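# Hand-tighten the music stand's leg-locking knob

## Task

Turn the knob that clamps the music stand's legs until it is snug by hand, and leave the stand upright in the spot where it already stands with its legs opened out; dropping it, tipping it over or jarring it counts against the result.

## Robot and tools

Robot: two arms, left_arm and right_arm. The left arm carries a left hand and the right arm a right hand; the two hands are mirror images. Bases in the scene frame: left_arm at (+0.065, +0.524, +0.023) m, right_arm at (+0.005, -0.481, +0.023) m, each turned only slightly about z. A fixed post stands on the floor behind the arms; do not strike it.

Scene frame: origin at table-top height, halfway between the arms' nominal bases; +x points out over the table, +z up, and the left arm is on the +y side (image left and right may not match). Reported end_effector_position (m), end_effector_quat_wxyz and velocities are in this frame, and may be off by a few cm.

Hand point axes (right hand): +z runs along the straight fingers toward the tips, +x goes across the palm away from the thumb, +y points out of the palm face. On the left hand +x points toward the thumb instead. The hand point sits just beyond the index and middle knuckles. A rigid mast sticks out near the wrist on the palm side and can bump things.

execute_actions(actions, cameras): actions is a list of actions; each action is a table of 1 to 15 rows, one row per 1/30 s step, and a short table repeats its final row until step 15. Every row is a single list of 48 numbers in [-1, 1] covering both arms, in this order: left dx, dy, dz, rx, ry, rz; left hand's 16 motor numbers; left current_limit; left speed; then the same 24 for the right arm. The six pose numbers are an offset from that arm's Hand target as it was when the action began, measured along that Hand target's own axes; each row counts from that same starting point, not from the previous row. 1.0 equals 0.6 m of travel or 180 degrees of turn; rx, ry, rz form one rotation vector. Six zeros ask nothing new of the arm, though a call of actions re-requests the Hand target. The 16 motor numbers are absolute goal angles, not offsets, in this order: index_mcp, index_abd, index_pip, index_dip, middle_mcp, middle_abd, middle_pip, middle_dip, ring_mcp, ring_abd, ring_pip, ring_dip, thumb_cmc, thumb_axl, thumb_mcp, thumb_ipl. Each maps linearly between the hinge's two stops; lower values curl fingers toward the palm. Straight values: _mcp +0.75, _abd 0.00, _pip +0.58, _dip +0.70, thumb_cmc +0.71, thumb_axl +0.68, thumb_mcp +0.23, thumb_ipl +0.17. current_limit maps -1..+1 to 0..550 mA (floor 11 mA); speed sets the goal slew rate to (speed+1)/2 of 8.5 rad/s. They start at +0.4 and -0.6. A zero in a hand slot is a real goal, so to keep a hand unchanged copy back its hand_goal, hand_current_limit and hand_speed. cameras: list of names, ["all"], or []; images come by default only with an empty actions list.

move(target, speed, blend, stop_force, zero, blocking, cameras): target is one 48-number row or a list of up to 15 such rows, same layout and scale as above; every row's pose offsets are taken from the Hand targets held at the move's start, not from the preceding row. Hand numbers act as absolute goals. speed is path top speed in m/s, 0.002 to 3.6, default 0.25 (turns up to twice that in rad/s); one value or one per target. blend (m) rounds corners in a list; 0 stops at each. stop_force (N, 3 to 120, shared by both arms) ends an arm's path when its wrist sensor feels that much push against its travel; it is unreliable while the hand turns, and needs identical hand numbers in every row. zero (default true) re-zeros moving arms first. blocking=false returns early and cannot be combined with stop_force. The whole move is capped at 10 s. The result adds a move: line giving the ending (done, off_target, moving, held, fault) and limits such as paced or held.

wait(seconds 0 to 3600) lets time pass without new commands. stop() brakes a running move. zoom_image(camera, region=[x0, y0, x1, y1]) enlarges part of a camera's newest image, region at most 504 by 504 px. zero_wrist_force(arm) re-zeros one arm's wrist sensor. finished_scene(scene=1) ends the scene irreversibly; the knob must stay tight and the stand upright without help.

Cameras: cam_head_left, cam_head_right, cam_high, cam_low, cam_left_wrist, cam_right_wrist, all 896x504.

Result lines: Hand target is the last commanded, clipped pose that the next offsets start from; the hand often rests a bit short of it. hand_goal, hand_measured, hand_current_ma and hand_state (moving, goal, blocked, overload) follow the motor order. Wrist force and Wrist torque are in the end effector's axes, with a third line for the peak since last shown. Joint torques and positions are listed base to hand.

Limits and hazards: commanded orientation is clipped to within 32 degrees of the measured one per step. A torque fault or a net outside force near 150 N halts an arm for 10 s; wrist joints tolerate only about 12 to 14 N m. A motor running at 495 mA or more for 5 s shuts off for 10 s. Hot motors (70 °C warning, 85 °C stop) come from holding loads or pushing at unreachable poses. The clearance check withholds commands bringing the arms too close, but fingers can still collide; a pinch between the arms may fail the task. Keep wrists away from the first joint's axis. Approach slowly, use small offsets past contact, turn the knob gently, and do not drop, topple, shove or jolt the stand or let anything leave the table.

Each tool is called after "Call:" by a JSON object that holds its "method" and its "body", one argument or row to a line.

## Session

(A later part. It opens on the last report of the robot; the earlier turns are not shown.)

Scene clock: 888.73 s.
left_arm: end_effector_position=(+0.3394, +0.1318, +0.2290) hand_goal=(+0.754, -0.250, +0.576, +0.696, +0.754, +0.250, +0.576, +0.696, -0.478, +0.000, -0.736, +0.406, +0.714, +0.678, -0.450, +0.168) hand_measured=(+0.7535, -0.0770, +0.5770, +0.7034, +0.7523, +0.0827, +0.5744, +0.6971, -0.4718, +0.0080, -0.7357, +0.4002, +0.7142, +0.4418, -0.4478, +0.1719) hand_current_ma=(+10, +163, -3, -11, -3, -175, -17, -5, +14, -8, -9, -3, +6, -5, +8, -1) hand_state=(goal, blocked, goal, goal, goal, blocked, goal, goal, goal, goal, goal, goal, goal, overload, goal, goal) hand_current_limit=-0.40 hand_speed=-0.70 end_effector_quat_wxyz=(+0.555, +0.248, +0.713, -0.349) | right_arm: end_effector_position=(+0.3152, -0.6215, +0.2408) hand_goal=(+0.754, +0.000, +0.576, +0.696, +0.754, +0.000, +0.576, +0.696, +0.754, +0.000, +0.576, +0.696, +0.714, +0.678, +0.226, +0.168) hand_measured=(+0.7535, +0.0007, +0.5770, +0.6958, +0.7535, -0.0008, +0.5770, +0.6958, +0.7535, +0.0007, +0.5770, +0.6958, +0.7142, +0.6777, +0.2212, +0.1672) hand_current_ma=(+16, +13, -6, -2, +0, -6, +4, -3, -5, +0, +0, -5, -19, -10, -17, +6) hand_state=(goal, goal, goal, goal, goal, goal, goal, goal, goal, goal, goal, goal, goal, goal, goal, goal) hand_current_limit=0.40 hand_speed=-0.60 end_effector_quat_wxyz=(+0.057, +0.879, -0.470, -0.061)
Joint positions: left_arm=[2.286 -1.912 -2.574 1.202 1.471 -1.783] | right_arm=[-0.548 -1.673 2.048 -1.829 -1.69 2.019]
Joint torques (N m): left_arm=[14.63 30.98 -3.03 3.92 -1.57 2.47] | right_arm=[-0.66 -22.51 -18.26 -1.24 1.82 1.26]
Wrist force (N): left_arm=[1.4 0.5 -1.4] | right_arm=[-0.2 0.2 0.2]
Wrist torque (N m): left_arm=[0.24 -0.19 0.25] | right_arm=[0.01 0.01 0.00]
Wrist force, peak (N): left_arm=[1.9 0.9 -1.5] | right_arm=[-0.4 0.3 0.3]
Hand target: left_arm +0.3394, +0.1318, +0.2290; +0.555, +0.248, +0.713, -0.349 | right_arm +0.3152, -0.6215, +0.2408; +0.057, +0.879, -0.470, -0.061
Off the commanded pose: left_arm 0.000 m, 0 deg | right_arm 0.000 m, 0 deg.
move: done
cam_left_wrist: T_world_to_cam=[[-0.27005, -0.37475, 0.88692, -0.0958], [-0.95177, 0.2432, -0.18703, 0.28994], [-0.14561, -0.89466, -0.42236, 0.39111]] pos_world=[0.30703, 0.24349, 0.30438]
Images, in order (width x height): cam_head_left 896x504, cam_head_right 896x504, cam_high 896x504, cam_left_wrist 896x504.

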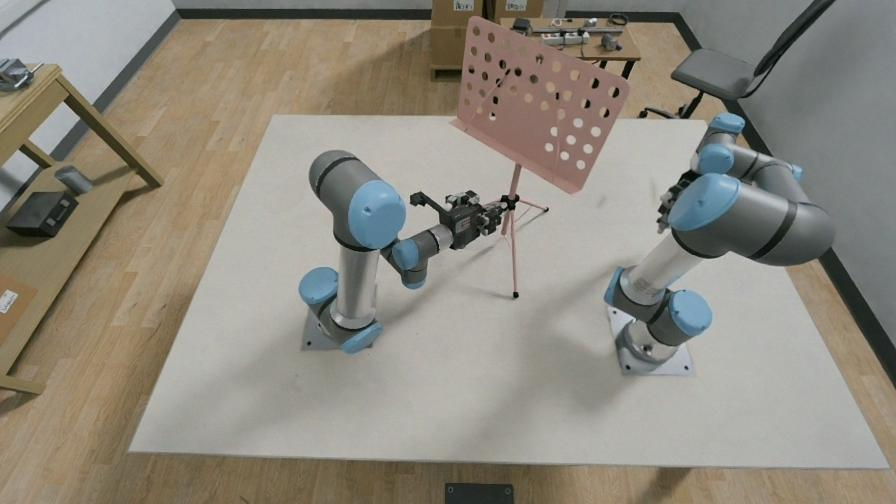

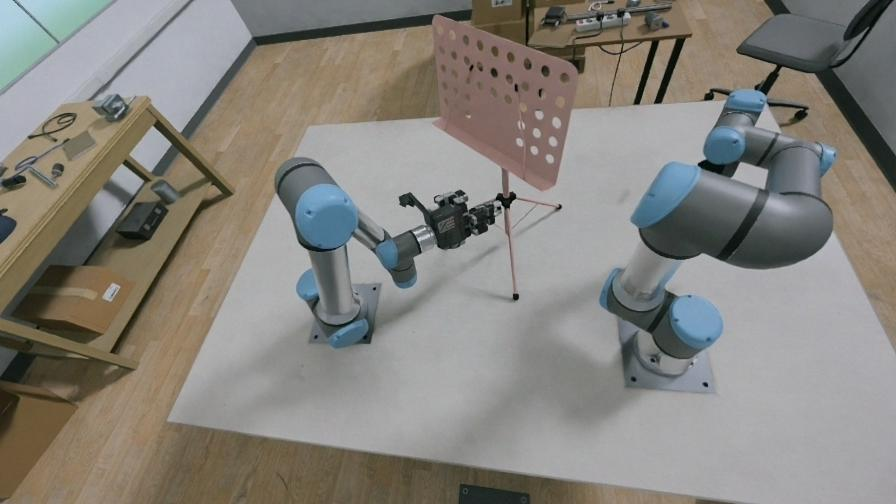

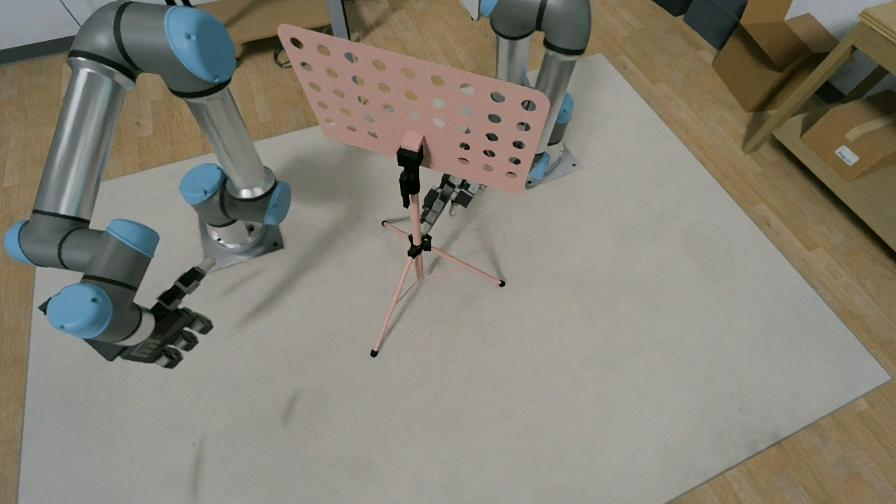

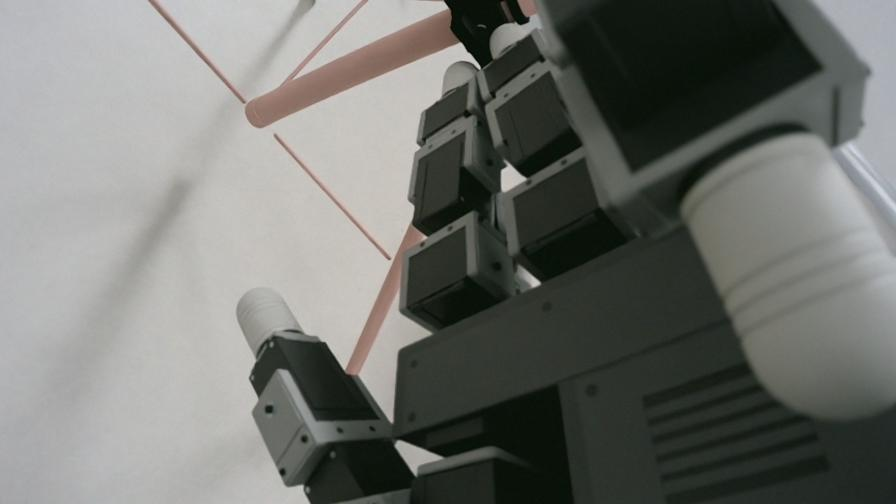

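Call:
{"method": "move", "body": {
  "target": [
    [-0.0326,-0.0047,0,0,0,0.0833, 0.754, -0.13, 0.576, 0.696, 0.754, 0.13, 0.576, 0.696, -0.478, 0, -0.736, 0.406, 0.714, 0.678, -0.45, 0.168, 0.4, -0.4, 0,0,0,0,0,0, 0.754, 0, 0.576, 0.696, 0.754, 0, 0.576, 0.696, 0.754, 0, 0.576, 0.696, 0.714, 0.678, 0.226, 0.168, 0.4, -0.6],
    [-0.0629,-0.0177,0,0,0,0.1667, 0.754, -0.13, 0.576, 0.696, 0.754, 0.13, 0.576, 0.696, -0.478, 0, -0.736, 0.406, 0.714, 0.678, -0.45, 0.168, 0.4, -0.4, 0,0,0,0,0,0, 0.754, 0, 0.576, 0.696, 0.754, 0, 0.576, 0.696, 0.754, 0, 0.576, 0.696, 0.714, 0.678, 0.226, 0.168, 0.4, -0.6],
    [-0.0887,-0.0381,0,0,0,0.25, 0.754, -0.13, 0.576, 0.696, 0.754, 0.13, 0.576, 0.696, -0.478, 0, -0.736, 0.406, 0.714, 0.678, -0.45, 0.168, 0.4, -0.4, 0,0,0,0,0,0, 0.754, 0, 0.576, 0.696, 0.754, 0, 0.576, 0.696, 0.754, 0, 0.576, 0.696, 0.714, 0.678, 0.226, 0.168, 0.4, -0.6],
    [-0.1084,-0.0645,0,0,0,0.3333, 0.754, -0.13, 0.576, 0.696, 0.754, 0.13, 0.576, 0.696, -0.478, 0, -0.736, 0.406, 0.714, 0.678, -0.45, 0.168, 0.4, -0.4, 0,0,0,0,0,0, 0.754, 0, 0.576, 0.696, 0.754, 0, 0.576, 0.696, 0.754, 0, 0.576, 0.696, 0.714, 0.678, 0.226, 0.168, 0.4, -0.6]
  ],
  "speed": 0.1,
  "blend": 0.005,
  "cameras": ["cam_left_wrist","cam_head_left","cam_head_right","cam_high"]
}}

Call:
{"method": "zoom_image", "body": {
  "camera": "cam_high",
  "region": [405, 220, 445, 250]
}}

Call:
{"method": "zoom_image", "body": {
  "camera": "cam_head_right",
  "region": [485, 190, 525, 220]
}}

Call:
{"method": "zoom_image", "body": {
  "camera": "cam_left_wrist",
  "region": [440, 0, 540, 80]
}}

Scene clock: 909.73 s.
left_arm: end_effector_position=(+0.3277, +0.1094, +0.3004) hand_goal=(+0.754, -0.130, +0.576, +0.696, +0.754, +0.130, +0.576, +0.696, -0.478, +0.000, -0.736, +0.406, +0.714, +0.678, -0.450, +0.168) hand_measured=(+0.7607, -0.0726, +0.5834, +0.6996, +0.7450, +0.0827, +0.5680, +0.6894, -0.4718, +0.0065, -0.7408, +0.4015, +0.7192, +0.4460, -0.4478, +0.1719) hand_current_ma=(+15, +42, +11, -12, -14, -40, -7, -19, -4, -10, +4, -9, +10, -7, +2, +6) hand_state=(goal, blocked, goal, goal, goal, blocked, goal, goal, goal, goal, goal, goal, goal, overload, goal, goal) hand_current_limit=0.40 hand_speed=-0.40 end_effector_quat_wxyz=(+0.655, +0.572, +0.494, -0.025) | right_arm: end_effector_position=(+0.3152, -0.6215, +0.2408) hand_goal=(+0.754, +0.000, +0.576, +0.696, +0.754, +0.000, +0.576, +0.696, +0.754, +0.000, +0.576, +0.696, +0.714, +0.678, +0.226, +0.168) hand_measured=(+0.7535, +0.0007, +0.5770, +0.6958, +0.7535, -0.0008, +0.5770, +0.6958, +0.7535, -0.0008, +0.5770, +0.6958, +0.7142, +0.6767, +0.2203, +0.1681) hand_current_ma=(+9, -6, +7, -14, +11, -6, +1, +12, -16, +7, -12, -7, -5, -1, +8, -10) hand_state=(goal, goal, goal, goal, goal, goal, goal, goal, goal, goal, goal, goal, goal, goal, goal, goal) hand_current_limit=0.40 hand_speed=-0.60 end_effector_quat_wxyz=(+0.057, +0.879, -0.470, -0.061)
Joint positions: left_arm=[2.206 -1.985 -2.557 1.259 1.55 -0.748] | right_arm=[-0.548 -1.673 2.048 -1.829 -1.69 2.019]
Joint torques (N m): left_arm=[0.01 28.41 -1.59 1.04 -0.8 -0.76] | right_arm=[-0.23 -23.16 -20.54 -1.39 1.72 1.35]
Wrist force (N): left_arm=[0.3 -2.0 -1.6] | right_arm=[-0.1 0.1 0.2]
Wrist torque (N m): left_arm=[-0.13 -0.11 0.10] | right_arm=[0.01 0.00 0.01]
Wrist force, peak (N): left_arm=[0.3 -2.3 -1.8] | right_arm=[-0.3 0.5 0.1]
Hand target: left_arm +0.3277, +0.1094, +0.3003; +0.655, +0.572, +0.494, -0.025 | right_arm +0.3152, -0.6215, +0.2408; +0.057, +0.879, -0.470, -0.061
Off the commanded pose: left_arm 0.000 m, 0 deg | right_arm 0.000 m, 0 deg.
move: done
cam_left_wrist: T_world_to_cam=[[-0.77569, -0.62801, 0.06245, 0.27029], [-0.55238, 0.62773, -0.54848, 0.23315], [0.30525, -0.45995, -0.83383, 0.32788]] pos_world=[0.23837, 0.1742, 0.38439]
Images, in order (width x height): cam_head_left 896x504, cam_head_right 896x504, cam_high 896x504, cam_left_wrist 896x504.

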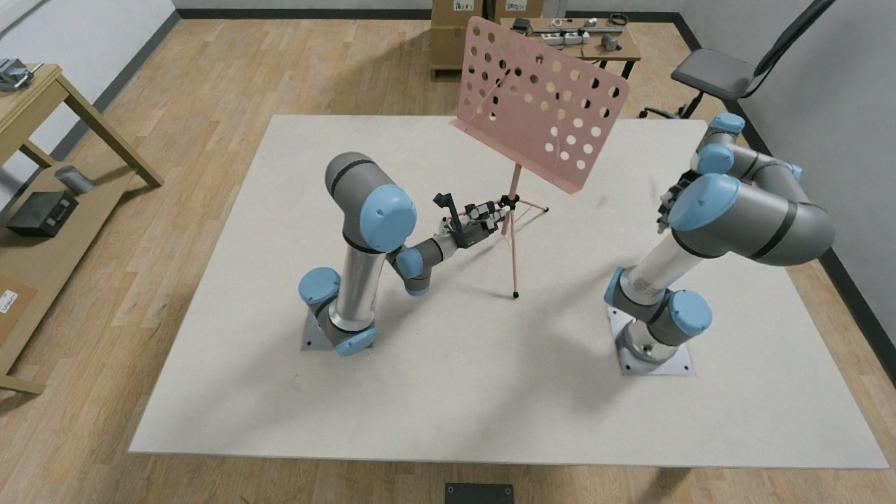

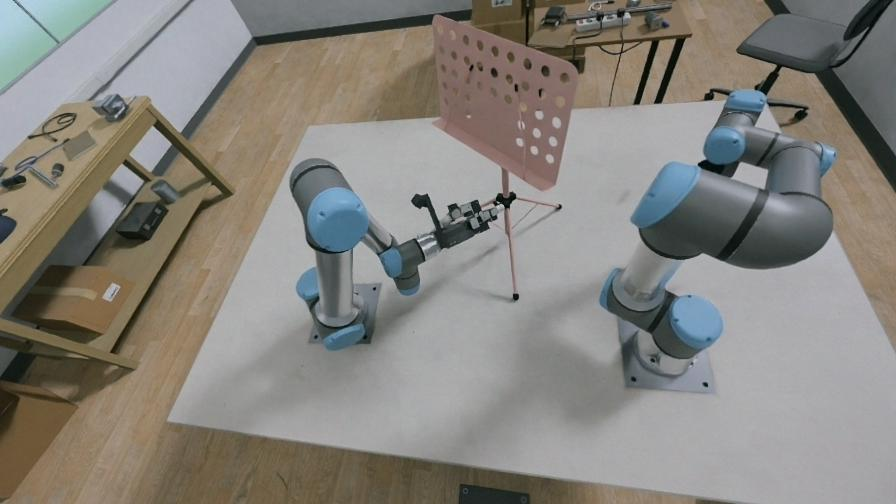

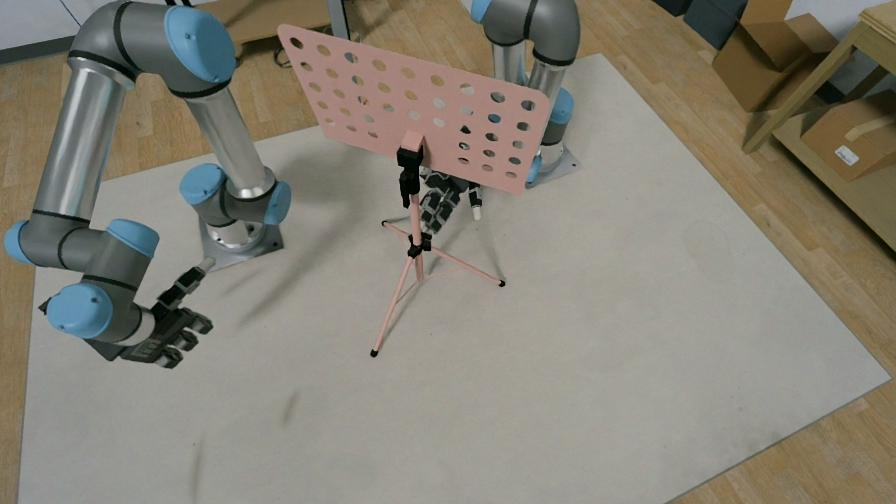

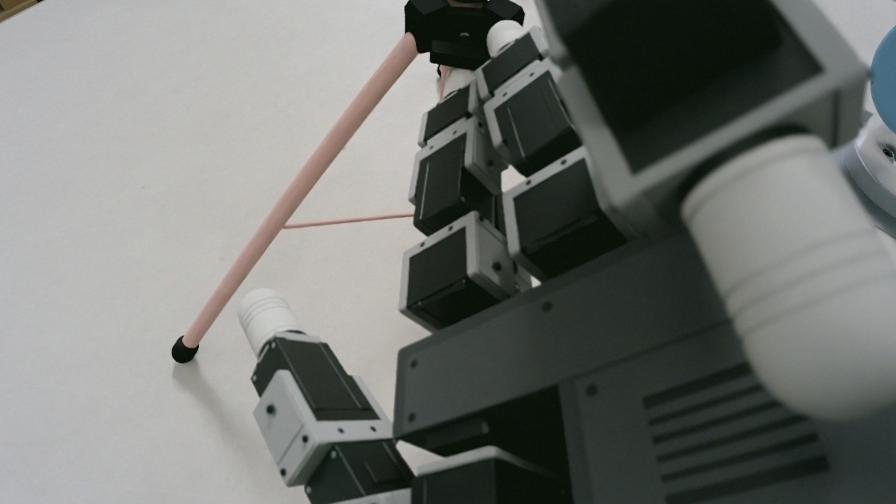

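Scaled by 12.600 from the camera's image (finer frame: 1280x720).

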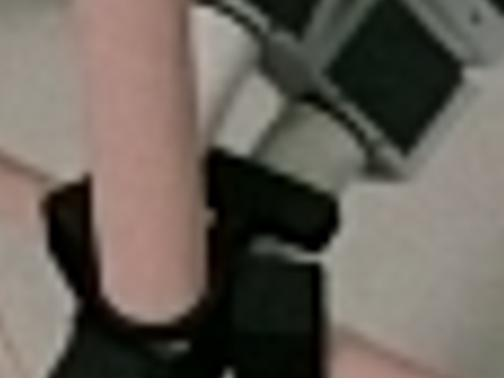

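Scaled by 12.600 from the camera's image (finer frame: 1280x720).

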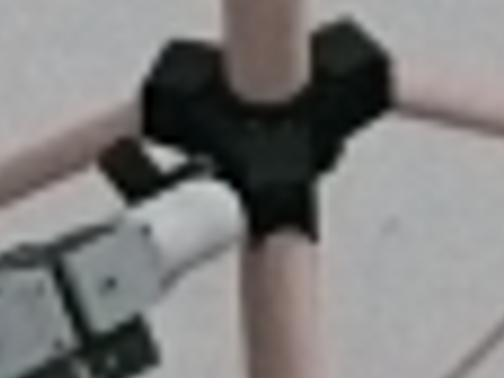

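Scaled by 5.040 from the camera's image (finer frame: 1280x720).

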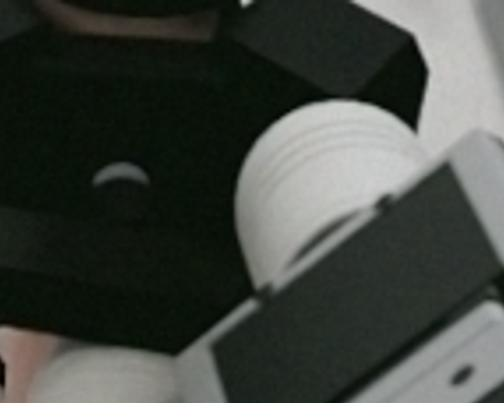

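Call:
{"method": "move", "body": {
  "target": [
    [-0.0326,-0.0047,0,0,0,0.0833, 0.754, -0.13, 0.576, 0.696, 0.754, 0.13, 0.576, 0.696, -0.478, 0, -0.736, 0.406, 0.714, 0.678, -0.45, 0.168, 0.4, -0.4, 0,0,0,0,0,0, 0.754, 0, 0.576, 0.696, 0.754, 0, 0.576, 0.696, 0.754, 0, 0.576, 0.696, 0.714, 0.678, 0.226, 0.168, 0.4, -0.6],
    [-0.0629,-0.0177,0,0,0,0.1667, 0.754, -0.13, 0.576, 0.696, 0.754, 0.13, 0.576, 0.696, -0.478, 0, -0.736, 0.406, 0.714, 0.678, -0.45, 0.168, 0.4, -0.4, 0,0,0,0,0,0, 0.754, 0, 0.576, 0.696, 0.754, 0, 0.576, 0.696, 0.754, 0, 0.576, 0.696, 0.714, 0.678, 0.226, 0.168, 0.4, -0.6],
    [-0.0887,-0.0381,0,0,0,0.25, 0.754, -0.13, 0.576, 0.696, 0.754, 0.13, 0.576, 0.696, -0.478, 0, -0.736, 0.406, 0.714, 0.678, -0.45, 0.168, 0.4, -0.4, 0,0,0,0,0,0, 0.754, 0, 0.576, 0.696, 0.754, 0, 0.576, 0.696, 0.754, 0, 0.576, 0.696, 0.714, 0.678, 0.226, 0.168, 0.4, -0.6],
    [-0.1084,-0.0645,0,0,0,0.3333, 0.754, -0.13, 0.576, 0.696, 0.754, 0.13, 0.576, 0.696, -0.478, 0, -0.736, 0.406, 0.714, 0.678, -0.45, 0.168, 0.4, -0.4, 0,0,0,0,0,0, 0.754, 0, 0.576, 0.696, 0.754, 0, 0.576, 0.696, 0.754, 0, 0.576, 0.696, 0.714, 0.678, 0.226, 0.168, 0.4, -0.6],
    [-0.1206,-0.0951,0,0,0,0.4167, 0.754, -0.13, 0.576, 0.696, 0.754, 0.13, 0.576, 0.696, -0.478, 0, -0.736, 0.406, 0.714, 0.678, -0.45, 0.168, 0.4, -0.4, 0,0,0,0,0,0, 0.754, 0, 0.576, 0.696, 0.754, 0, 0.576, 0.696, 0.754, 0, 0.576, 0.696, 0.714, 0.678, 0.226, 0.168, 0.4, -0.6],
    [-0.1245,-0.1278,0,0,0,0.5, 0.754, -0.13, 0.576, 0.696, 0.754, 0.13, 0.576, 0.696, -0.478, 0, -0.736, 0.406, 0.714, 0.678, -0.45, 0.168, 0.4, -0.4, 0,0,0,0,0,0, 0.754, 0, 0.576, 0.696, 0.754, 0, 0.576, 0.696, 0.754, 0, 0.576, 0.696, 0.714, 0.678, 0.226, 0.168, 0.4, -0.6]
  ],
  "speed": 0.12,
  "blend": 0.005,
  "cameras": ["cam_left_wrist","cam_head_left","cam_head_right","cam_high"]
}}

Call:
{"method": "zoom_image", "body": {
  "camera": "cam_high",
  "region": [405, 220, 445, 250]
}}

Call:
{"method": "zoom_image", "body": {
  "camera": "cam_head_right",
  "region": [485, 190, 525, 220]
}}

Call:
{"method": "zoom_image", "body": {
  "camera": "cam_left_wrist",
  "region": [440, 0, 540, 80]
}}

Scene clock: 929.83 s.
left_arm: end_effector_position=(+0.2437, +0.0433, +0.2952) hand_goal=(+0.754, -0.130, +0.576, +0.696, +0.754, +0.130, +0.576, +0.696, -0.478, +0.000, -0.736, +0.406, +0.714, +0.678, -0.450, +0.168) hand_measured=(+0.8379, -0.1414, +0.6270, +0.7187, +0.7486, +0.0227, +0.5680, +0.6971, -0.4718, +0.0007, -0.7408, +0.4002, +0.7205, +1.0000, -0.4517, +0.1672) hand_current_ma=(+141, -9, +72, +20, -11, -110, -5, -4, -1, -10, -10, -10, +3, -7, +9, +6) hand_state=(blocked, goal, blocked, blocked, goal, blocked, goal, goal, goal, goal, goal, goal, goal, overload, goal, goal) hand_current_limit=0.40 hand_speed=-0.40 end_effector_quat_wxyz=(+0.481, +0.753, -0.055, +0.445) | right_arm: end_effector_position=(+0.3152, -0.6215, +0.2408) hand_goal=(+0.754, +0.000, +0.576, +0.696, +0.754, +0.000, +0.576, +0.696, +0.754, +0.000, +0.576, +0.696, +0.714, +0.678, +0.226, +0.168) hand_measured=(+0.7535, +0.0007, +0.5770, +0.6958, +0.7535, +0.0007, +0.5770, +0.6958, +0.7535, +0.0007, +0.5770, +0.6958, +0.7142, +0.6777, +0.2203, +0.1681) hand_current_ma=(+20, -8, +5, -9, -3, -16, +0, +10, -17, +7, -5, +11, -15, -11, -16, -5) hand_state=(goal, goal, goal, goal, goal, goal, goal, goal, goal, goal, goal, goal, goal, goal, goal, goal) hand_current_limit=0.40 hand_speed=-0.60 end_effector_quat_wxyz=(+0.057, +0.879, -0.470, -0.061)
Joint positions: left_arm=[2.266 -2.122 -2.582 1.421 1.491 0.831] | right_arm=[-0.548 -1.673 2.048 -1.829 -1.69 2.019]
Joint torques (N m): left_arm=[-1.82 32.59 -0.92 2.83 1.05 -0.11] | right_arm=[-1.33 -22.91 -18.05 -1.07 1.71 1.42]
Wrist force (N): left_arm=[-3.5 -6.3 -1.9] | right_arm=[-0.1 0.2 0.2]
Wrist torque (N m): left_arm=[-0.17 -0.30 -0.28] | right_arm=[0.01 -0.01 0.01]
Wrist force, peak (N): left_arm=[-3.5 -7.0 -2.0] | right_arm=[-0.3 0.5 0.2]
Hand target: left_arm +0.2436, +0.0433, +0.2953; +0.481, +0.753, -0.055, +0.445 | right_arm +0.3152, -0.6215, +0.2408; +0.057, +0.879, -0.470, -0.061
Off the commanded pose: left_arm 0.000 m, 0 deg | right_arm 0.000 m, 0 deg.
move: done
cam_left_wrist: T_world_to_cam=[[-0.13814, 0.07232, -0.98777, 0.28838], [0.04976, 0.99658, 0.066, -0.11864], [0.98916, -0.04003, -0.14127, -0.07042]] pos_world=[0.11539, 0.09456, 0.28274]
Images, in order (width x height): cam_head_left 896x504, cam_head_right 896x504, cam_high 896x504, cam_left_wrist 896x504.

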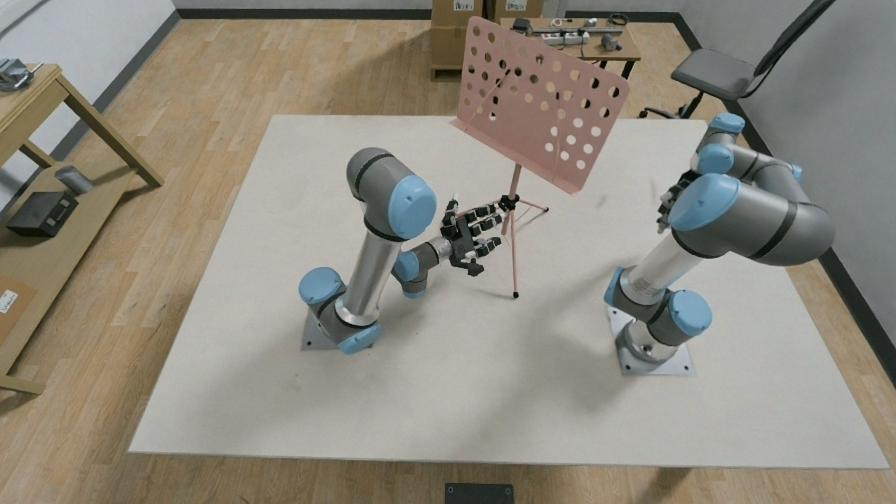

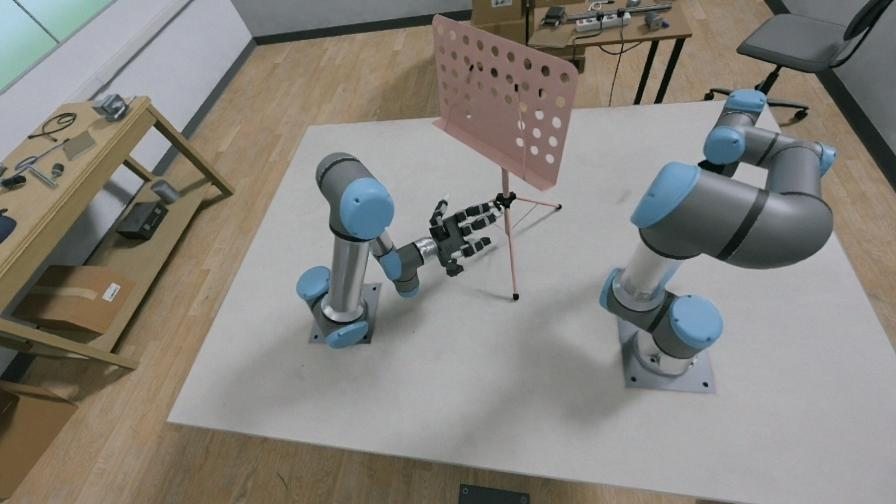

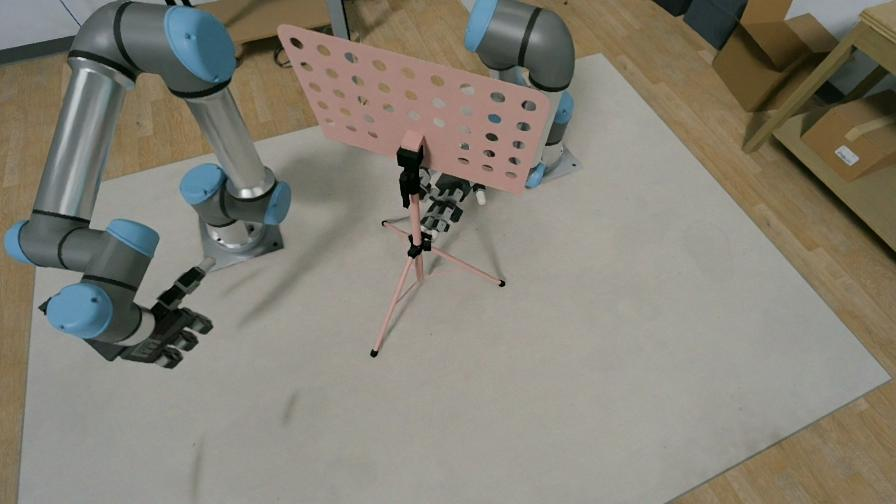

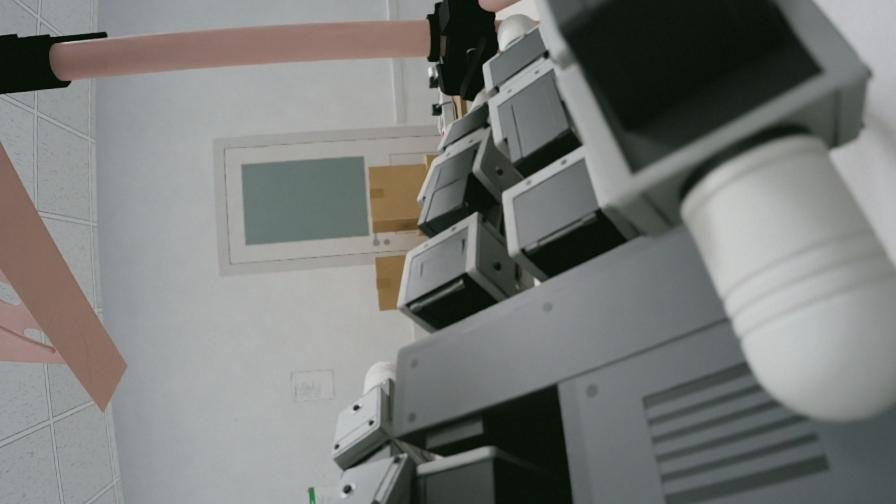

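Scaled by 12.600 from the camera's image (finer frame: 1280x720).

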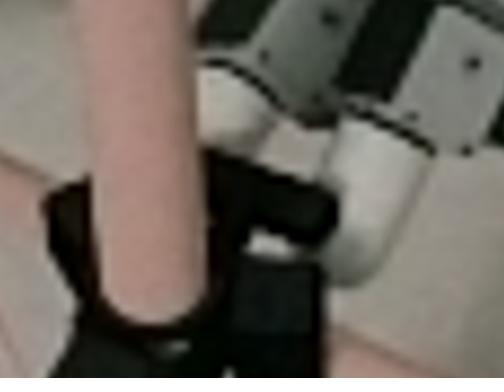

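Scaled by 12.600 from the camera's image (finer frame: 1280x720).

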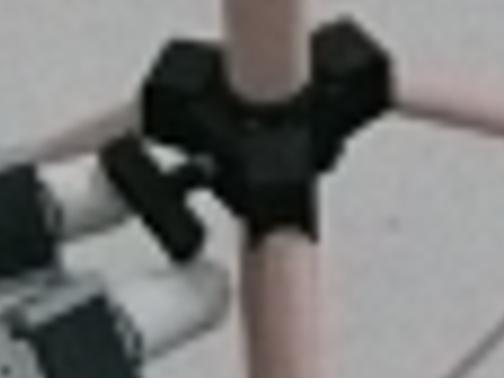

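Scaled by 5.040 from the camera's image (finer frame: 1280x720).

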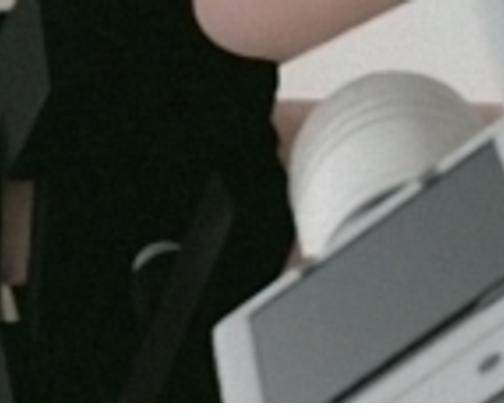

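Call:
{"method": "move", "body": {
  "target": [
    [0,0,-0.0407,0,0,0, 0.754, -0.05, 0.576, 0.696, 0.754, 0.05, 0.576, 0.696, -0.478, 0, -0.736, 0.406, 0.714, 0.678, -0.45, 0.168, 0.4, -0.4, 0,0,0,0,0,0, 0.754, 0, 0.576, 0.696, 0.754, 0, 0.576, 0.696, 0.754, 0, 0.576, 0.696, 0.714, 0.678, 0.226, 0.168, 0.4, -0.6],
    [0.1123,-0.0538,-0.0407,0,0,-0.2944, 0.754, -0.05, 0.576, 0.696, 0.754, 0.05, 0.576, 0.696, -0.478, 0, -0.736, 0.406, 0.714, 0.678, -0.45, 0.168, 0.4, -0.4, 0,0,0,0,0,0, 0.754, 0, 0.576, 0.696, 0.754, 0, 0.576, 0.696, 0.754, 0, 0.576, 0.696, 0.714, 0.678, 0.226, 0.168, 0.4, -0.6],
    [0.1337,-0.1663,-0.0407,0,0,-0.5944, 0.754, -0.05, 0.576, 0.696, 0.754, 0.05, 0.576, 0.696, -0.478, 0, -0.736, 0.406, 0.714, 0.678, -0.45, 0.168, 0.4, -0.4, 0,0,0,0,0,0, 0.754, 0, 0.576, 0.696, 0.754, 0, 0.576, 0.696, 0.754, 0, 0.576, 0.696, 0.714, 0.678, 0.226, 0.168, 0.4, -0.6]
  ],
  "speed": [0.05, 0.3, 0.3],
  "blend": 0.01,
  "cameras": ["cam_left_wrist","cam_head_left","cam_head_right","cam_high","cam_low"]
}}

Call:
{"method": "zoom_image", "body": {
  "camera": "cam_high",
  "region": [405, 220, 445, 250]
}}

Call:
{"method": "zoom_image", "body": {
  "camera": "cam_head_right",
  "region": [485, 190, 525, 220]
}}

Call:
{"method": "zoom_image", "body": {
  "camera": "cam_head_left",
  "region": [485, 190, 525, 220]
}}

Call:
{"method": "zoom_image", "body": {
  "camera": "cam_left_wrist",
  "region": [440, 0, 540, 80]
}}

Scene clock: 986.57 s.
left_arm: end_effector_position=(+0.3276, +0.1429, +0.2894) hand_goal=(+0.754, -0.050, +0.576, +0.696, +0.754, +0.050, +0.576, +0.696, -0.478, +0.000, -0.736, +0.406, +0.714, +0.678, -0.450, +0.168) hand_measured=(+0.7776, -0.0477, +0.5885, +0.7034, +0.7655, +0.0520, +0.5757, +0.6971, -0.4730, +0.0051, -0.7408, +0.4002, +0.7205, +1.0000, -0.4497, +0.1719) hand_current_ma=(+35, +7, +13, -6, +6, -10, -1, -12, -3, -4, -12, -7, +5, -10, +8, +2) hand_state=(blocked, goal, goal, goal, goal, goal, goal, goal, goal, goal, goal, goal, goal, overload, goal, goal) hand_current_limit=0.40 hand_speed=-0.40 end_effector_quat_wxyz=(+0.644, +0.493, +0.573, -0.121) end_effector_velocity=(+0.000, +0.000, +0.000) end_effector_angular_velocity=(-0.005, +0.003, +0.001) | right_arm: end_effector_position=(+0.3152, -0.6215, +0.2408) hand_goal=(+0.754, +0.000, +0.576, +0.696, +0.754, +0.000, +0.576, +0.696, +0.754, +0.000, +0.576, +0.696, +0.714, +0.678, +0.226, +0.168) hand_measured=(+0.7535, +0.0007, +0.5770, +0.6958, +0.7535, +0.0007, +0.5770, +0.6958, +0.7535, -0.0008, +0.5770, +0.6958, +0.7142, +0.6767, +0.2203, +0.1681) hand_current_ma=(+15, +11, +6, -1, +8, -7, -10, +4, -12, +15, -5, +1, -8, -15, -26, -3) hand_state=(goal, goal, goal, goal, goal, goal, goal, goal, goal, goal, goal, goal, goal, goal, goal, goal) hand_current_limit=0.40 hand_speed=-0.60 end_effector_quat_wxyz=(+0.057, +0.879, -0.470, -0.061)
Joint positions: left_arm=[2.254 -1.906 -2.63 1.252 1.502 -1.037] | right_arm=[-0.548 -1.673 2.048 -1.829 -1.69 2.019]
Joint velocities: left_arm=[-0.001 0.001 0 0 0 -0.006] | right_arm=[within noise]
Joint torques (N m): left_arm=[-10.22 15.88 6.24 4.5 0.95 -2.21] | right_arm=[-1.51 -23.68 -18.54 -1 1.53 1.17]
Wrist force (N): left_arm=[1.6 -1.4 -1.7] | right_arm=[-0.1 0.3 0.4]
Wrist torque (N m): left_arm=[0.07 -0.20 0.37] | right_arm=[0.02 0.00 0.01]
Wrist force, peak (N): left_arm=[-3.6 -7.1 -2.0] | right_arm=[-0.3 0.2 0.6]
Hand target: left_arm +0.3275, +0.1429, +0.2894; +0.644, +0.493, +0.573, -0.122 | right_arm +0.3152, -0.6215, +0.2408; +0.057, +0.879, -0.470, -0.061
Off the commanded pose: left_arm 0.000 m, 0 deg | right_arm 0.000 m, 0 deg.
move: done
cam_left_wrist: T_world_to_cam=[[-0.70197, -0.62138, 0.34803, 0.18417], [-0.69824, 0.50412, -0.50826, 0.25991], [0.14037, -0.59979, -0.78775, 0.39487]] pos_world=[0.25533, 0.22026, 0.37906]
Images, in order (width x height): cam_head_left 896x504, cam_head_right 896x504, cam_high 896x504, cam_low 896x504, cam_left_wrist 896x504.

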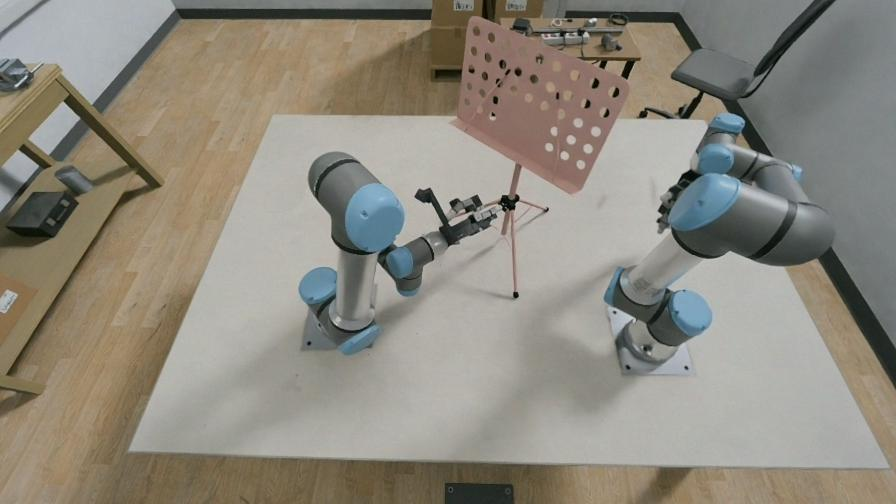

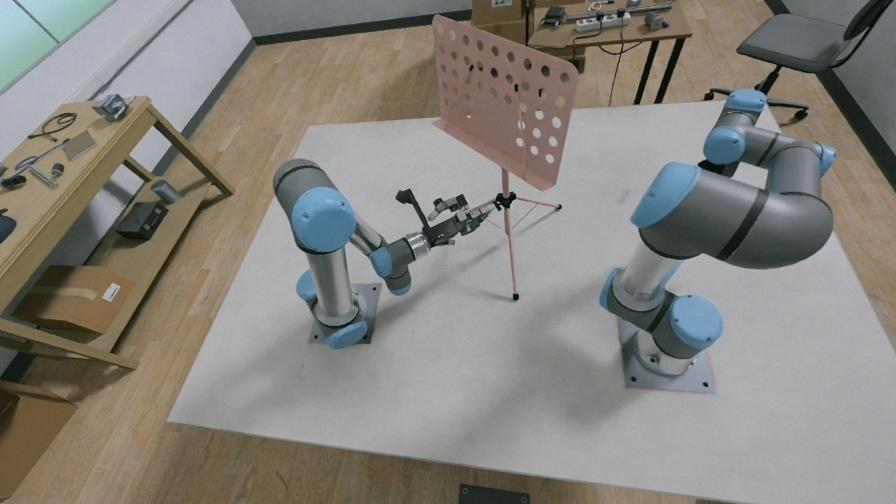

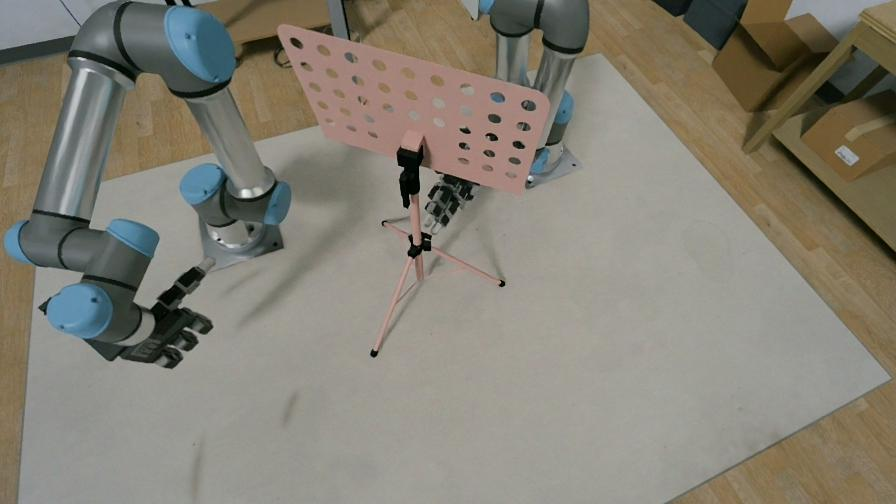

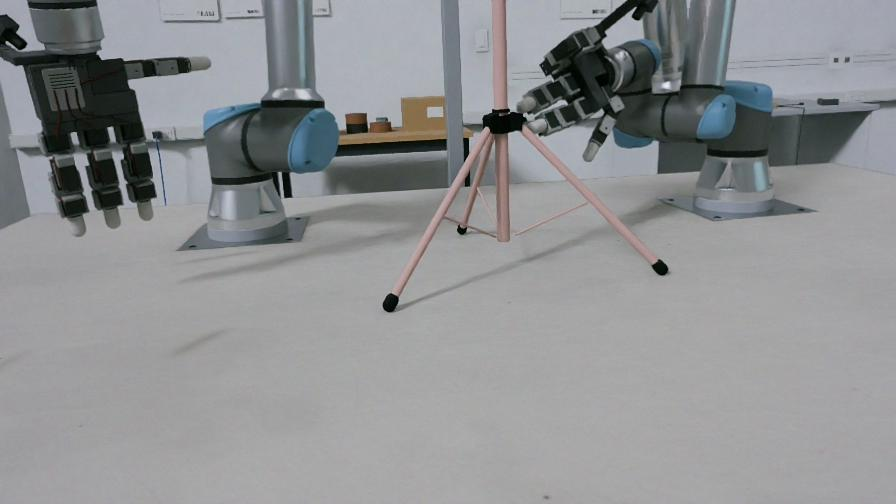

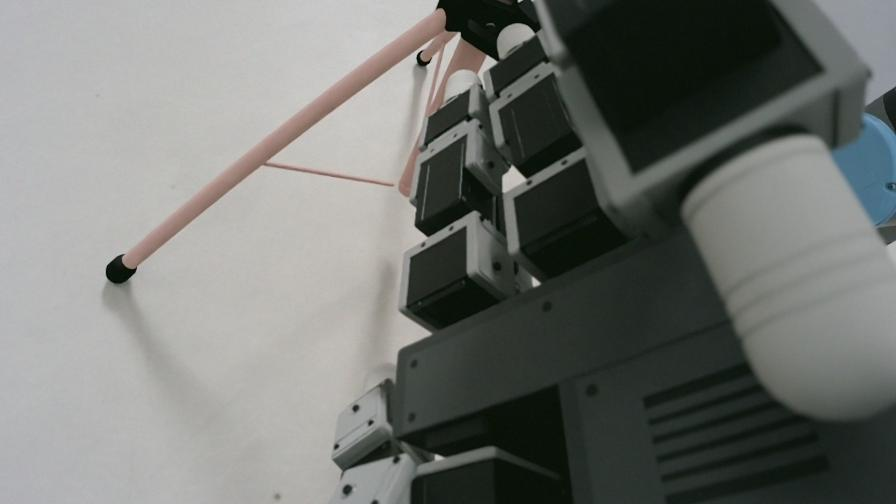

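Scaled by 12.600 from the camera's image (finer frame: 1280x720).

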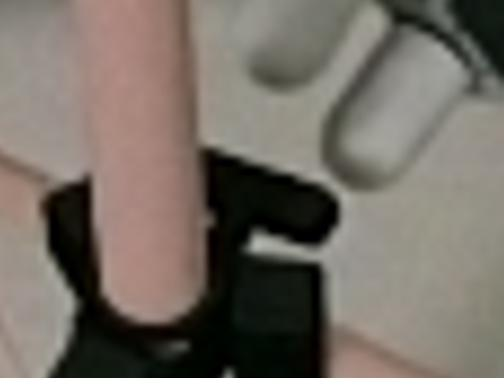

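Scaled by 12.600 from the camera's image (finer frame: 1280x720).

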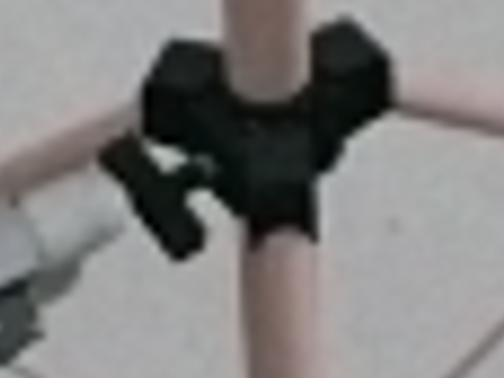

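Scaled by 12.600 from the camera's image (finer frame: 1280x720).

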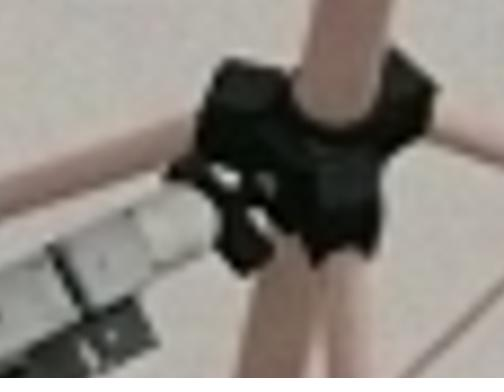

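Scaled by 5.040 from the camera's image (finer frame: 1280x720).

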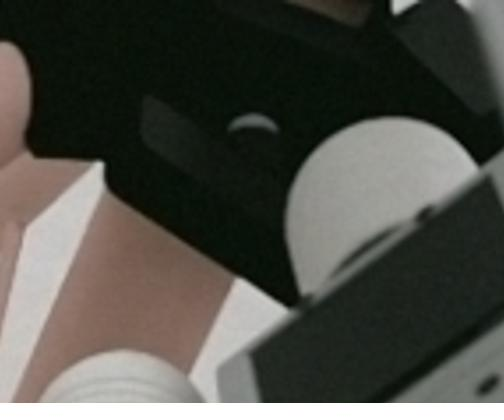

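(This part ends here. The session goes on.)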